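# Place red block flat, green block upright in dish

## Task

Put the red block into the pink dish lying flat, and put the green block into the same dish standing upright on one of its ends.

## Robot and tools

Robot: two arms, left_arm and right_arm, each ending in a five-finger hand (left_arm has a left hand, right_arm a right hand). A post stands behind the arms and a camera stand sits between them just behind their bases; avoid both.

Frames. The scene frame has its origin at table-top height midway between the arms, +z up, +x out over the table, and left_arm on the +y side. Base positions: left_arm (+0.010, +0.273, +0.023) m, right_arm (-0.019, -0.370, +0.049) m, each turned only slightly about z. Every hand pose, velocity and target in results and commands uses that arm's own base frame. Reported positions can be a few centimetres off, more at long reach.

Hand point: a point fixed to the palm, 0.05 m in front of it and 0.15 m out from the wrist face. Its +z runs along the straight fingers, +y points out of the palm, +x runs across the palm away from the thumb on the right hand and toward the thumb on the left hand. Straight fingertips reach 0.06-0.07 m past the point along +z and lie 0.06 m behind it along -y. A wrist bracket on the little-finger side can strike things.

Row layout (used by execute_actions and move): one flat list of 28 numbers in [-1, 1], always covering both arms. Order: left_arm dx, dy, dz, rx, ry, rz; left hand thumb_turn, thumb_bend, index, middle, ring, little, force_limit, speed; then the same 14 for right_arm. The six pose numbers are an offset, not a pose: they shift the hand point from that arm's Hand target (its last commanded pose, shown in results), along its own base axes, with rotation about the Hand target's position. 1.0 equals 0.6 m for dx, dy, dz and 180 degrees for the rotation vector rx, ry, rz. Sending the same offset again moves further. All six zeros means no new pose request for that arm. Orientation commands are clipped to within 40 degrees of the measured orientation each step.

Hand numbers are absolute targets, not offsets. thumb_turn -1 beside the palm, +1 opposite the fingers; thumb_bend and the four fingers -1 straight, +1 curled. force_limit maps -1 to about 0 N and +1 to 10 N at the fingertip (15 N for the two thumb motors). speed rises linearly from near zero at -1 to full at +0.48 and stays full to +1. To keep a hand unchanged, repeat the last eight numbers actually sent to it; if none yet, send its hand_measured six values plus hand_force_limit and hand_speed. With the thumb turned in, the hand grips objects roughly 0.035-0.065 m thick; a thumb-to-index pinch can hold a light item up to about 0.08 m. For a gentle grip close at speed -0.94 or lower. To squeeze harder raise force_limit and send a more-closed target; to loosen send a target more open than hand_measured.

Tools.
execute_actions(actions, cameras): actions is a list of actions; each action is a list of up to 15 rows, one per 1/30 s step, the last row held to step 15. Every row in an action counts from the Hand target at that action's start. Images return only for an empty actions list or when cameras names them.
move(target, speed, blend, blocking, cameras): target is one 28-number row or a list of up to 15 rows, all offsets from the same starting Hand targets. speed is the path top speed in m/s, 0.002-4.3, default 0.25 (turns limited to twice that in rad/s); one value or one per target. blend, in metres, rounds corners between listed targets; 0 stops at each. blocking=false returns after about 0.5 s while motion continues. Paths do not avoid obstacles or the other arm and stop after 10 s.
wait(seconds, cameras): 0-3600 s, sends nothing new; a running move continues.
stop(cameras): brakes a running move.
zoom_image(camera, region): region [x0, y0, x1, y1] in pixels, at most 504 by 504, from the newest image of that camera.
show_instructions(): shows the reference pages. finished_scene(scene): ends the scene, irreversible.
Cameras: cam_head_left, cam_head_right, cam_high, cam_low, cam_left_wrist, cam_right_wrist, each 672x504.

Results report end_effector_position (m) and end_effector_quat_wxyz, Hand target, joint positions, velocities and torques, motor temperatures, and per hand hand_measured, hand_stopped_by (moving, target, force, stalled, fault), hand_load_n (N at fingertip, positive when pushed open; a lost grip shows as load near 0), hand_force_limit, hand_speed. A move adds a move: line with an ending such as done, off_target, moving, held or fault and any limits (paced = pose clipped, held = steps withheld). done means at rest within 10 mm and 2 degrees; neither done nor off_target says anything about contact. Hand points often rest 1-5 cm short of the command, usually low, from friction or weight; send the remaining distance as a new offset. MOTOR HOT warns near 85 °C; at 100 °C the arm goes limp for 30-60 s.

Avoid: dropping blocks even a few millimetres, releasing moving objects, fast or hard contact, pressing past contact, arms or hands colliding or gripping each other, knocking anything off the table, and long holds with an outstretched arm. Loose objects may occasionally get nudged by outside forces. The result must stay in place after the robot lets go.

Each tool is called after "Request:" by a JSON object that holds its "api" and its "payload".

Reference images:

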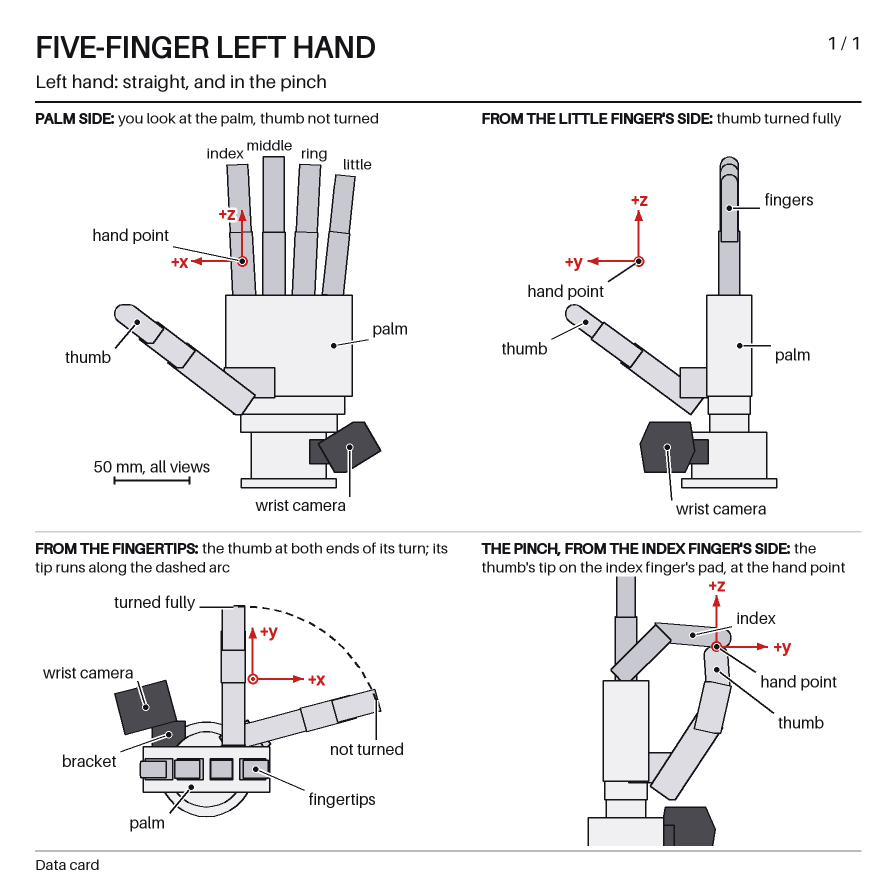

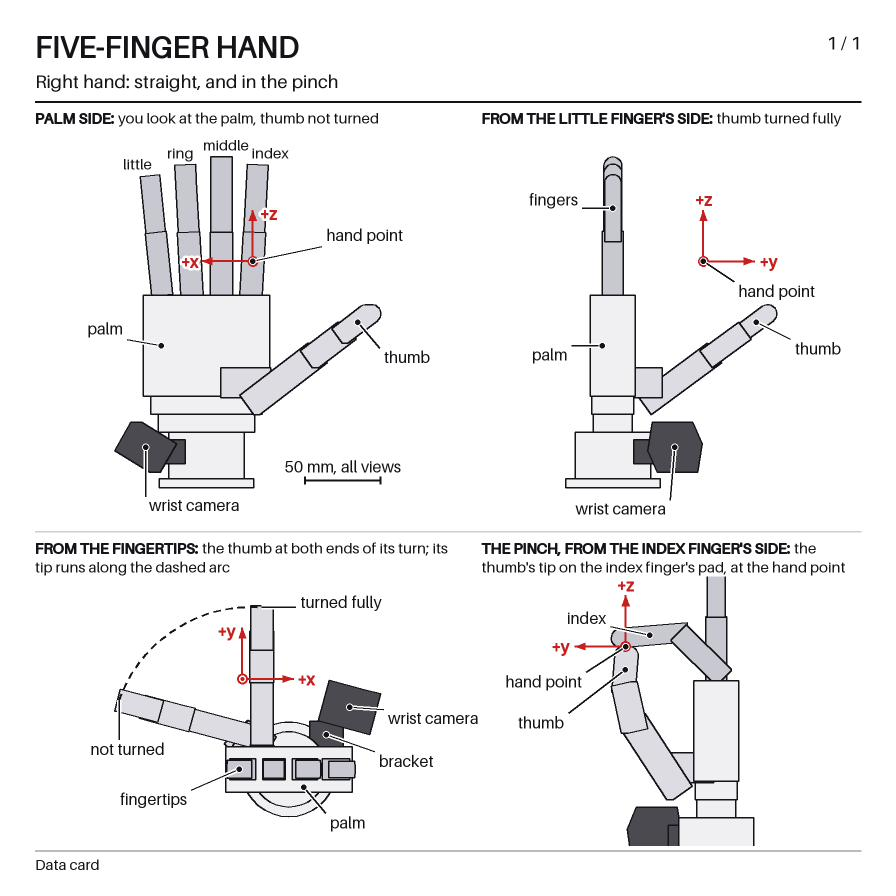

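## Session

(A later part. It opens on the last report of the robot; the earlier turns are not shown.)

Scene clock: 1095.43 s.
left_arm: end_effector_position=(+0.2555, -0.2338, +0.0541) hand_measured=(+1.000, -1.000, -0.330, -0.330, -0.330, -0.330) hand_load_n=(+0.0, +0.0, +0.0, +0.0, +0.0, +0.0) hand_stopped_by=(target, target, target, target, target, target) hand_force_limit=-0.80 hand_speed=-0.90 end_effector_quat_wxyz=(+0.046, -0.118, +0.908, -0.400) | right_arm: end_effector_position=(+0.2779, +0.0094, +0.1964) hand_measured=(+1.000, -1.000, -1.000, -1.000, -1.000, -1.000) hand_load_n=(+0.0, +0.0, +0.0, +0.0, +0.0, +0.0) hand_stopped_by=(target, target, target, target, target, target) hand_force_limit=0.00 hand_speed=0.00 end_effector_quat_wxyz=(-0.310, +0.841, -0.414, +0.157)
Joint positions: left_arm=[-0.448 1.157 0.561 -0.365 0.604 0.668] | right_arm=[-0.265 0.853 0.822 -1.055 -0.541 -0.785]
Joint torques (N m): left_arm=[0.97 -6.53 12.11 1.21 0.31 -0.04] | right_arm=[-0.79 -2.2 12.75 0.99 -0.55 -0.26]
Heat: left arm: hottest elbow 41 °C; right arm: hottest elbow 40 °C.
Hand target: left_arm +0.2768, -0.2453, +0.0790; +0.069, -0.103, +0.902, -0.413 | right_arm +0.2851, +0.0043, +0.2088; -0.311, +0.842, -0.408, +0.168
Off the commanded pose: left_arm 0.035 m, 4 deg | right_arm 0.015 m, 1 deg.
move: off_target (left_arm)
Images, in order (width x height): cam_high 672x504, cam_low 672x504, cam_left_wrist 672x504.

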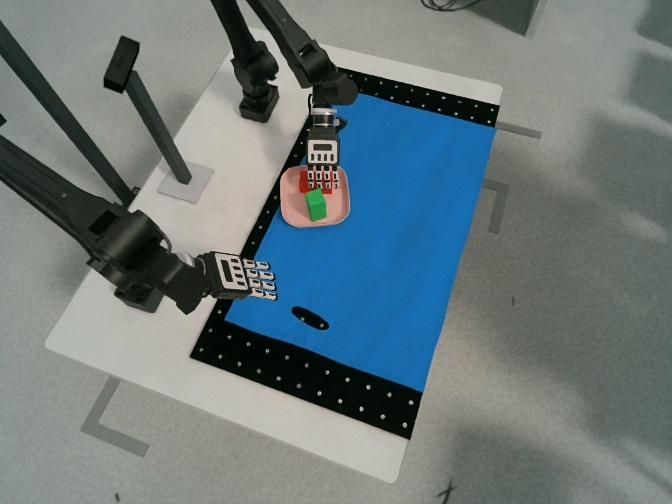

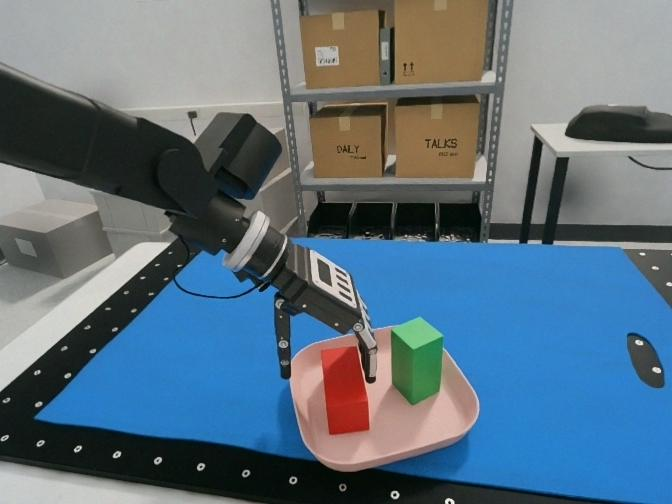

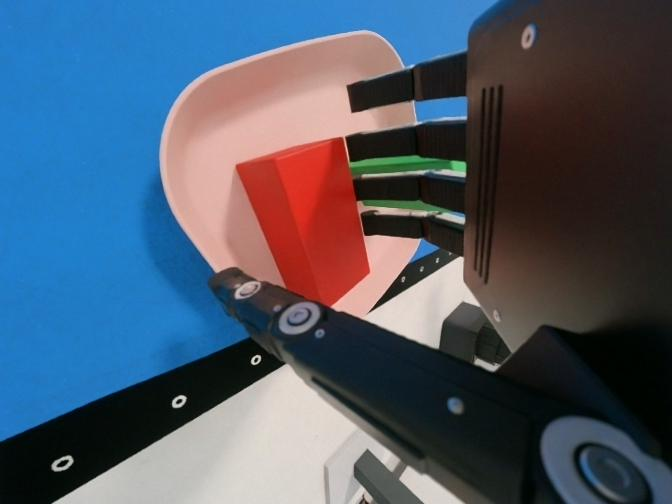

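Request:
{"api": "move", "payload": {"target": [0,0,0,0,0,0,1,-1,-0.5,-0.5,-0.5,-0.5,-0.8,-0.7,0,0,0,0,0,0,1,-1,-1,-1,-1,-1,0,0], "speed": 0.02, "cameras": ["cam_low","cam_high","cam_left_wrist"]}}

Request:
{"api": "zoom_image", "payload": {"camera": "cam_low", "region": [280, 300, 460, 440]}}

Request:
{"api": "zoom_image", "payload": {"camera": "cam_high", "region": [275, 140, 365, 230]}}

Scene clock: 1099.67 s.
left_arm: end_effector_position=(+0.2554, -0.2337, +0.0541) hand_measured=(+1.000, -1.000, -0.500, -0.500, -0.500, -0.500) hand_load_n=(+0.0, +0.0, +0.0, +0.0, +0.0, +0.0) hand_stopped_by=(target, target, target, target, target, target) hand_force_limit=-0.80 hand_speed=-0.70 end_effector_quat_wxyz=(+0.046, -0.118, +0.908, -0.400) | right_arm: end_effector_position=(+0.2779, +0.0094, +0.1964) hand_measured=(+1.000, -1.000, -1.000, -1.000, -1.000, -1.000) hand_load_n=(+0.0, +0.0, +0.0, +0.0, +0.0, +0.0) hand_stopped_by=(target, target, target, target, target, target) hand_force_limit=0.00 hand_speed=0.00 end_effector_quat_wxyz=(-0.310, +0.841, -0.414, +0.157)
Joint positions: left_arm=[-0.448 1.157 0.561 -0.366 0.604 0.668] | right_arm=[-0.265 0.853 0.822 -1.055 -0.541 -0.785]
Joint torques (N m): left_arm=[0.91 -6.89 12.33 1.25 0.32 0.01] | right_arm=[-0.5 -1.9 12.7 0.95 -0.54 -0.24]
Heat: left arm: hottest elbow 42 °C; right arm: hottest elbow 40 °C.
Hand target: left_arm +0.2767, -0.2453, +0.0790; +0.069, -0.103, +0.902, -0.413 | right_arm +0.2851, +0.0043, +0.2088; -0.311, +0.842, -0.408, +0.168
Off the commanded pose: left_arm 0.035 m, 4 deg | right_arm 0.015 m, 1 deg.
move: done
Images, in order (width x height): cam_high 672x504, cam_low 672x504, cam_left_wrist 672x504.

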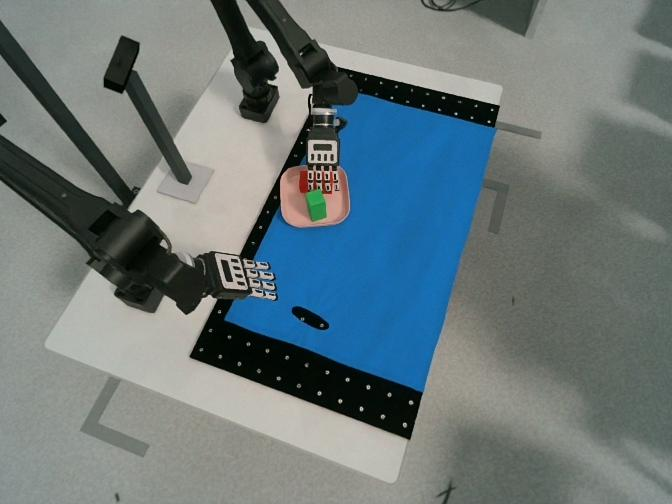

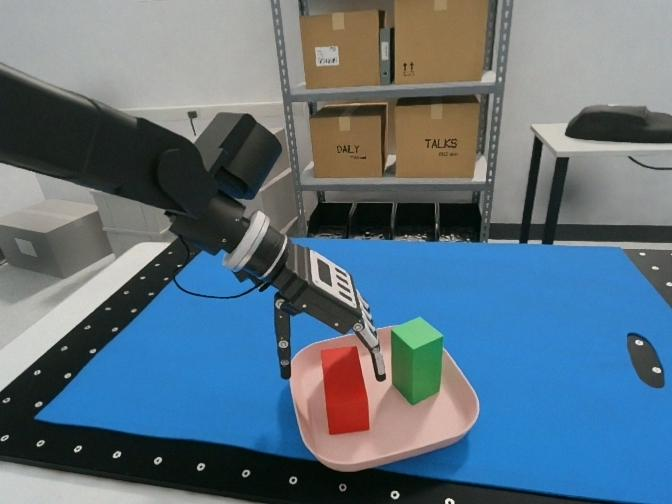

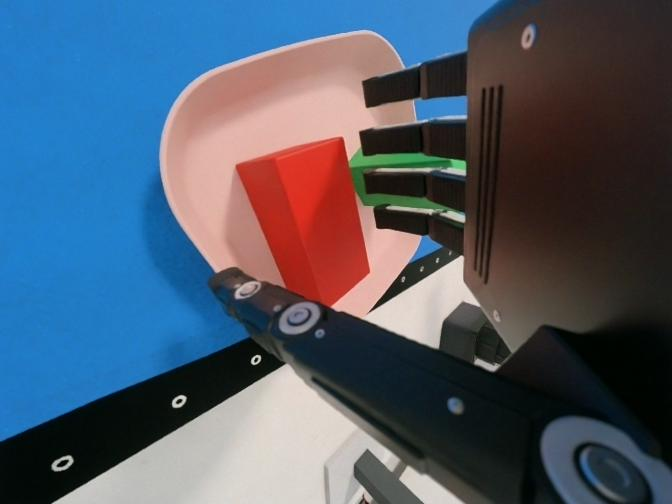

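Scaled by 2.800.

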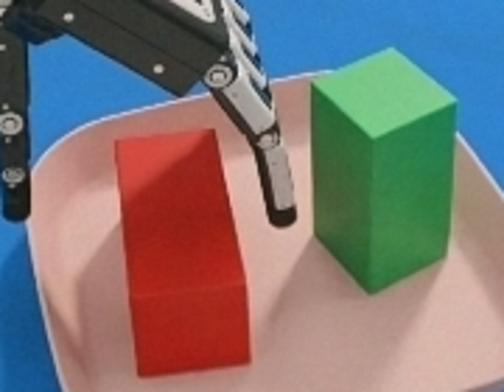

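Scaled by 5.600.

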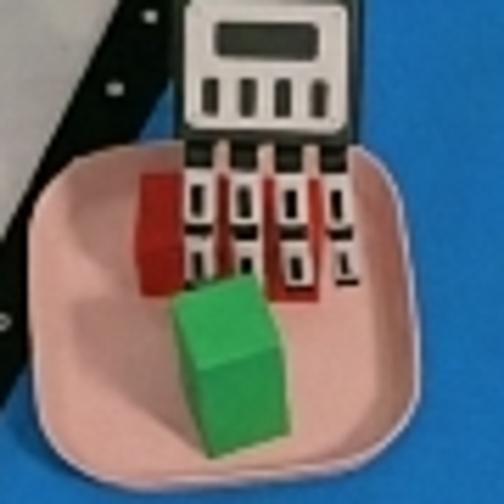

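Request:
{"api": "move", "payload": {"target": [-0.03,0.014,0.13,0,0,0,1,-1,-0.5,-0.5,-0.5,-0.5,-0.8,-0.7,0,0,0,0,0,0,1,-1,-1,-1,-1,-1,0,0], "speed": 0.06, "cameras": ["cam_low","cam_high","cam_left_wrist"]}}

Request:
{"api": "zoom_image", "payload": {"camera": "cam_low", "region": [280, 300, 460, 440]}}

Scene clock: 1105.60 s.
left_arm: end_effector_position=(+0.2411, -0.2271, +0.1274) hand_measured=(+1.000, -1.000, -0.500, -0.500, -0.500, -0.500) hand_load_n=(+0.0, +0.0, +0.0, +0.0, +0.0, +0.0) hand_stopped_by=(target, target, target, target, target, target) hand_force_limit=-0.80 hand_speed=-0.70 end_effector_quat_wxyz=(+0.045, -0.118, +0.908, -0.399) | right_arm: end_effector_position=(+0.2779, +0.0094, +0.1964) hand_measured=(+1.000, -1.000, -1.000, -1.000, -1.000, -1.000) hand_load_n=(+0.0, +0.0, +0.0, +0.0, +0.0, +0.0) hand_stopped_by=(target, target, target, target, target, target) hand_force_limit=0.00 hand_speed=0.00 end_effector_quat_wxyz=(-0.310, +0.841, -0.414, +0.157)
Joint positions: left_arm=[-0.449 0.989 0.668 -0.644 0.603 0.668] | right_arm=[-0.265 0.853 0.822 -1.055 -0.541 -0.785]
Joint torques (N m): left_arm=[1.26 -5.01 13.85 1.28 0.33 -0.04] | right_arm=[-0.62 -1.96 12.72 0.98 -0.52 -0.28]
Heat: left arm: hottest elbow 42 °C; right arm: hottest elbow 40 °C.
Hand target: left_arm +0.2587, -0.2370, +0.1570; +0.069, -0.103, +0.902, -0.413 | right_arm +0.2851, +0.0043, +0.2088; -0.311, +0.842, -0.408, +0.168
Off the commanded pose: left_arm 0.036 m, 4 deg | right_arm 0.015 m, 1 deg.
move: off_target (left_arm)
Images, in order (width x height): cam_high 672x504, cam_low 672x504, cam_left_wrist 672x504.

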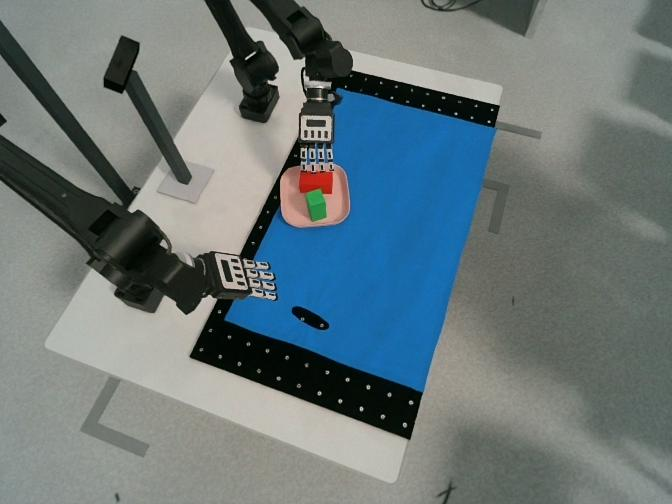

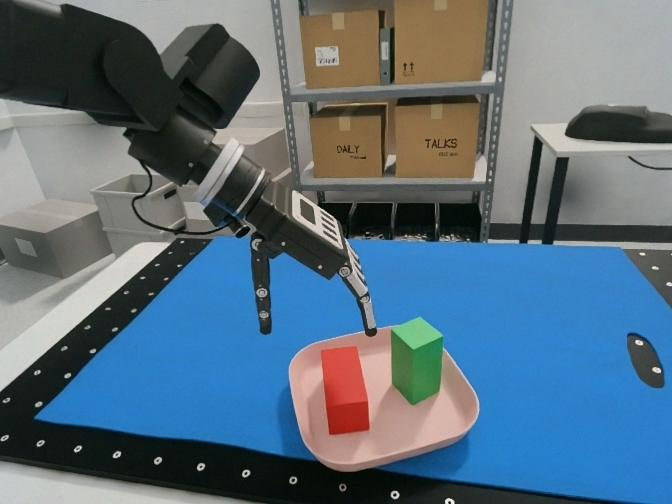

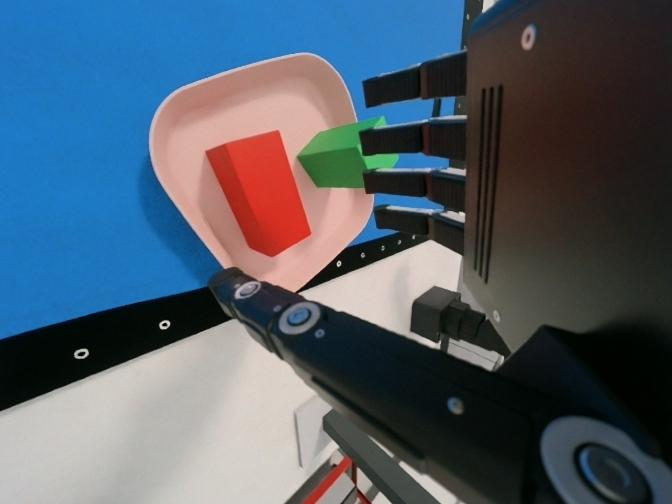

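Scaled by 2.800.

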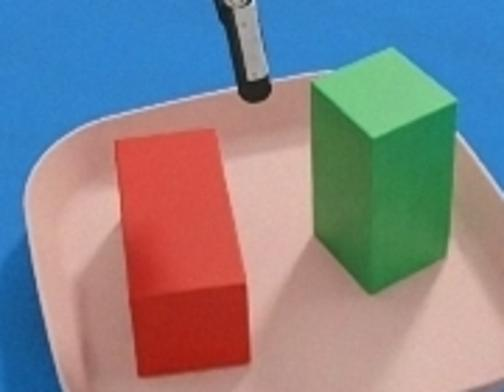

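Request:
{"api": "move", "payload": {"target": [0,0.15,0.1,0,0,0,1,-1,-0.5,-0.5,-0.5,-0.5,-0.8,-0.7,0,0,0,0,0,0,1,-1,-1,-1,-1,-1,0,0], "speed": 0.15, "cameras": ["cam_low","cam_high","cam_left_wrist","cam_head_left"]}}

Request:
{"api": "zoom_image", "payload": {"camera": "cam_head_left", "region": [305, 300, 405, 395]}}

Request:
{"api": "zoom_image", "payload": {"camera": "cam_high", "region": [275, 140, 365, 230]}}

Scene clock: 1112.07 s.
left_arm: end_effector_position=(+0.2414, -0.1461, +0.1900) hand_measured=(+1.000, -1.000, -0.500, -0.500, -0.500, -0.500) hand_load_n=(+0.0, +0.0, +0.0, +0.0, +0.0, +0.0) hand_stopped_by=(target, target, target, target, target, target) hand_force_limit=-0.80 hand_speed=-0.70 end_effector_quat_wxyz=(+0.043, -0.116, +0.906, -0.405) | right_arm: end_effector_position=(+0.2779, +0.0094, +0.1964) hand_measured=(+1.000, -1.000, -1.000, -1.000, -1.000, -1.000) hand_load_n=(+0.0, +0.0, +0.0, +0.0, +0.0, +0.0) hand_stopped_by=(target, target, target, target, target, target) hand_force_limit=0.00 hand_speed=0.00 end_effector_quat_wxyz=(-0.310, +0.841, -0.414, +0.157)
Joint positions: left_arm=[-0.145 0.909 0.808 -1.079 0.764 1.013] | right_arm=[-0.265 0.853 0.822 -1.055 -0.541 -0.785]
Joint torques (N m): left_arm=[1.79 -3.08 14.06 0.92 0.81 0] | right_arm=[-0.44 -2.43 12.68 0.98 -0.54 -0.26]
Heat: left arm: hottest elbow 44 °C; right arm: hottest elbow 40 °C.
Hand target: left_arm +0.2587, -0.1469, +0.2170; +0.069, -0.103, +0.902, -0.413 | right_arm +0.2851, +0.0043, +0.2088; -0.311, +0.842, -0.408, +0.168
Off the commanded pose: left_arm 0.032 m, 3 deg | right_arm 0.015 m, 1 deg.
move: off_target (left_arm)
Images, in order (width x height): cam_head_left 672x504, cam_high 672x504, cam_low 672x504, cam_left_wrist 672x504.

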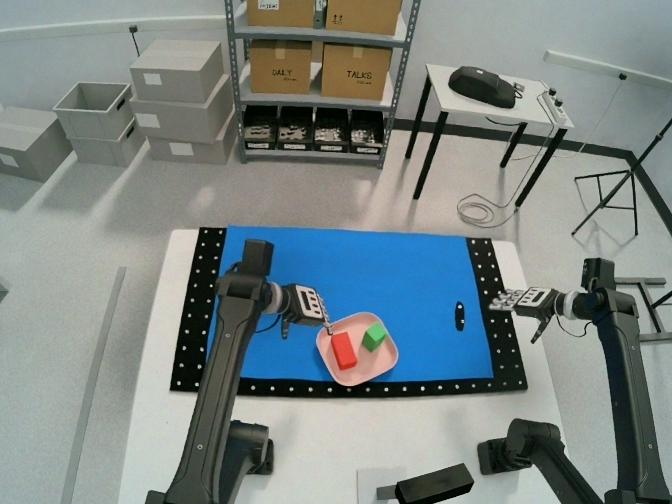

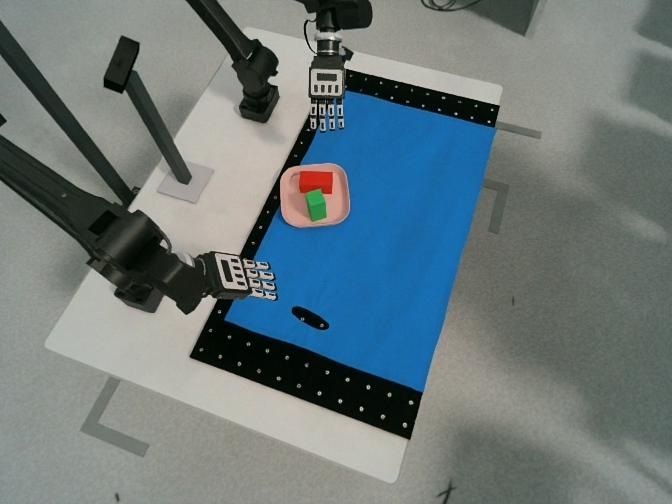

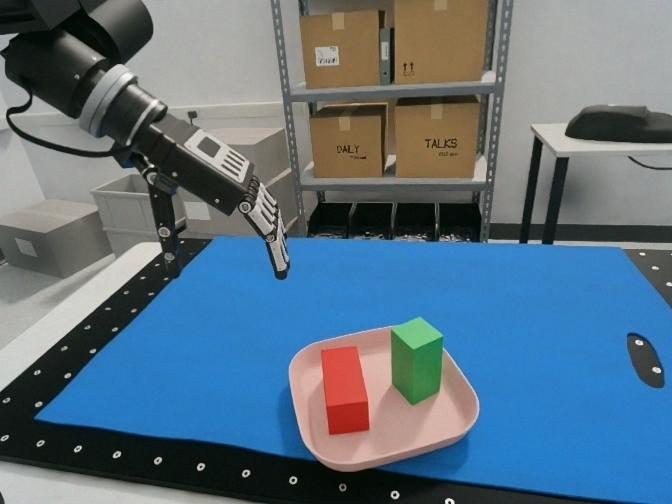

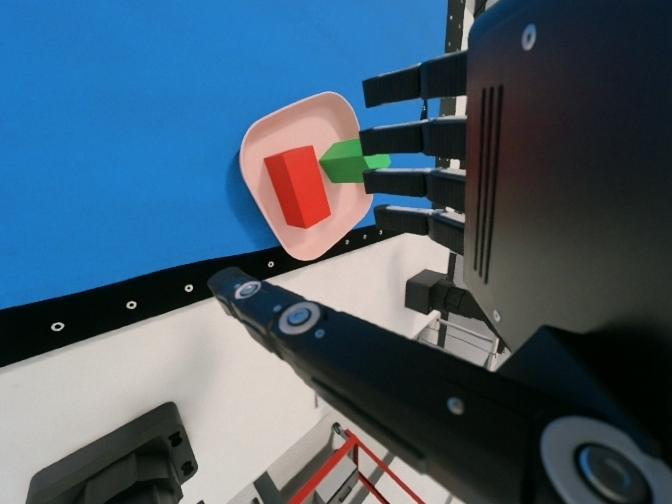

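Scaled by 5.040.

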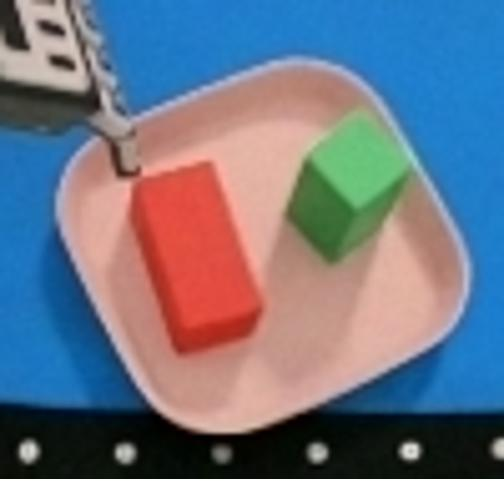

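Scaled by 5.600.

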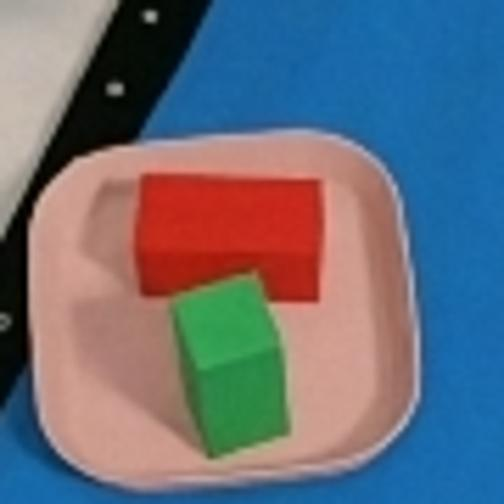

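Both blocks are in the dish: the red one lies flat and the green one stands on end.

Request:
{"api": "finished_scene", "payload": {}}

The scene is finished: the task was done.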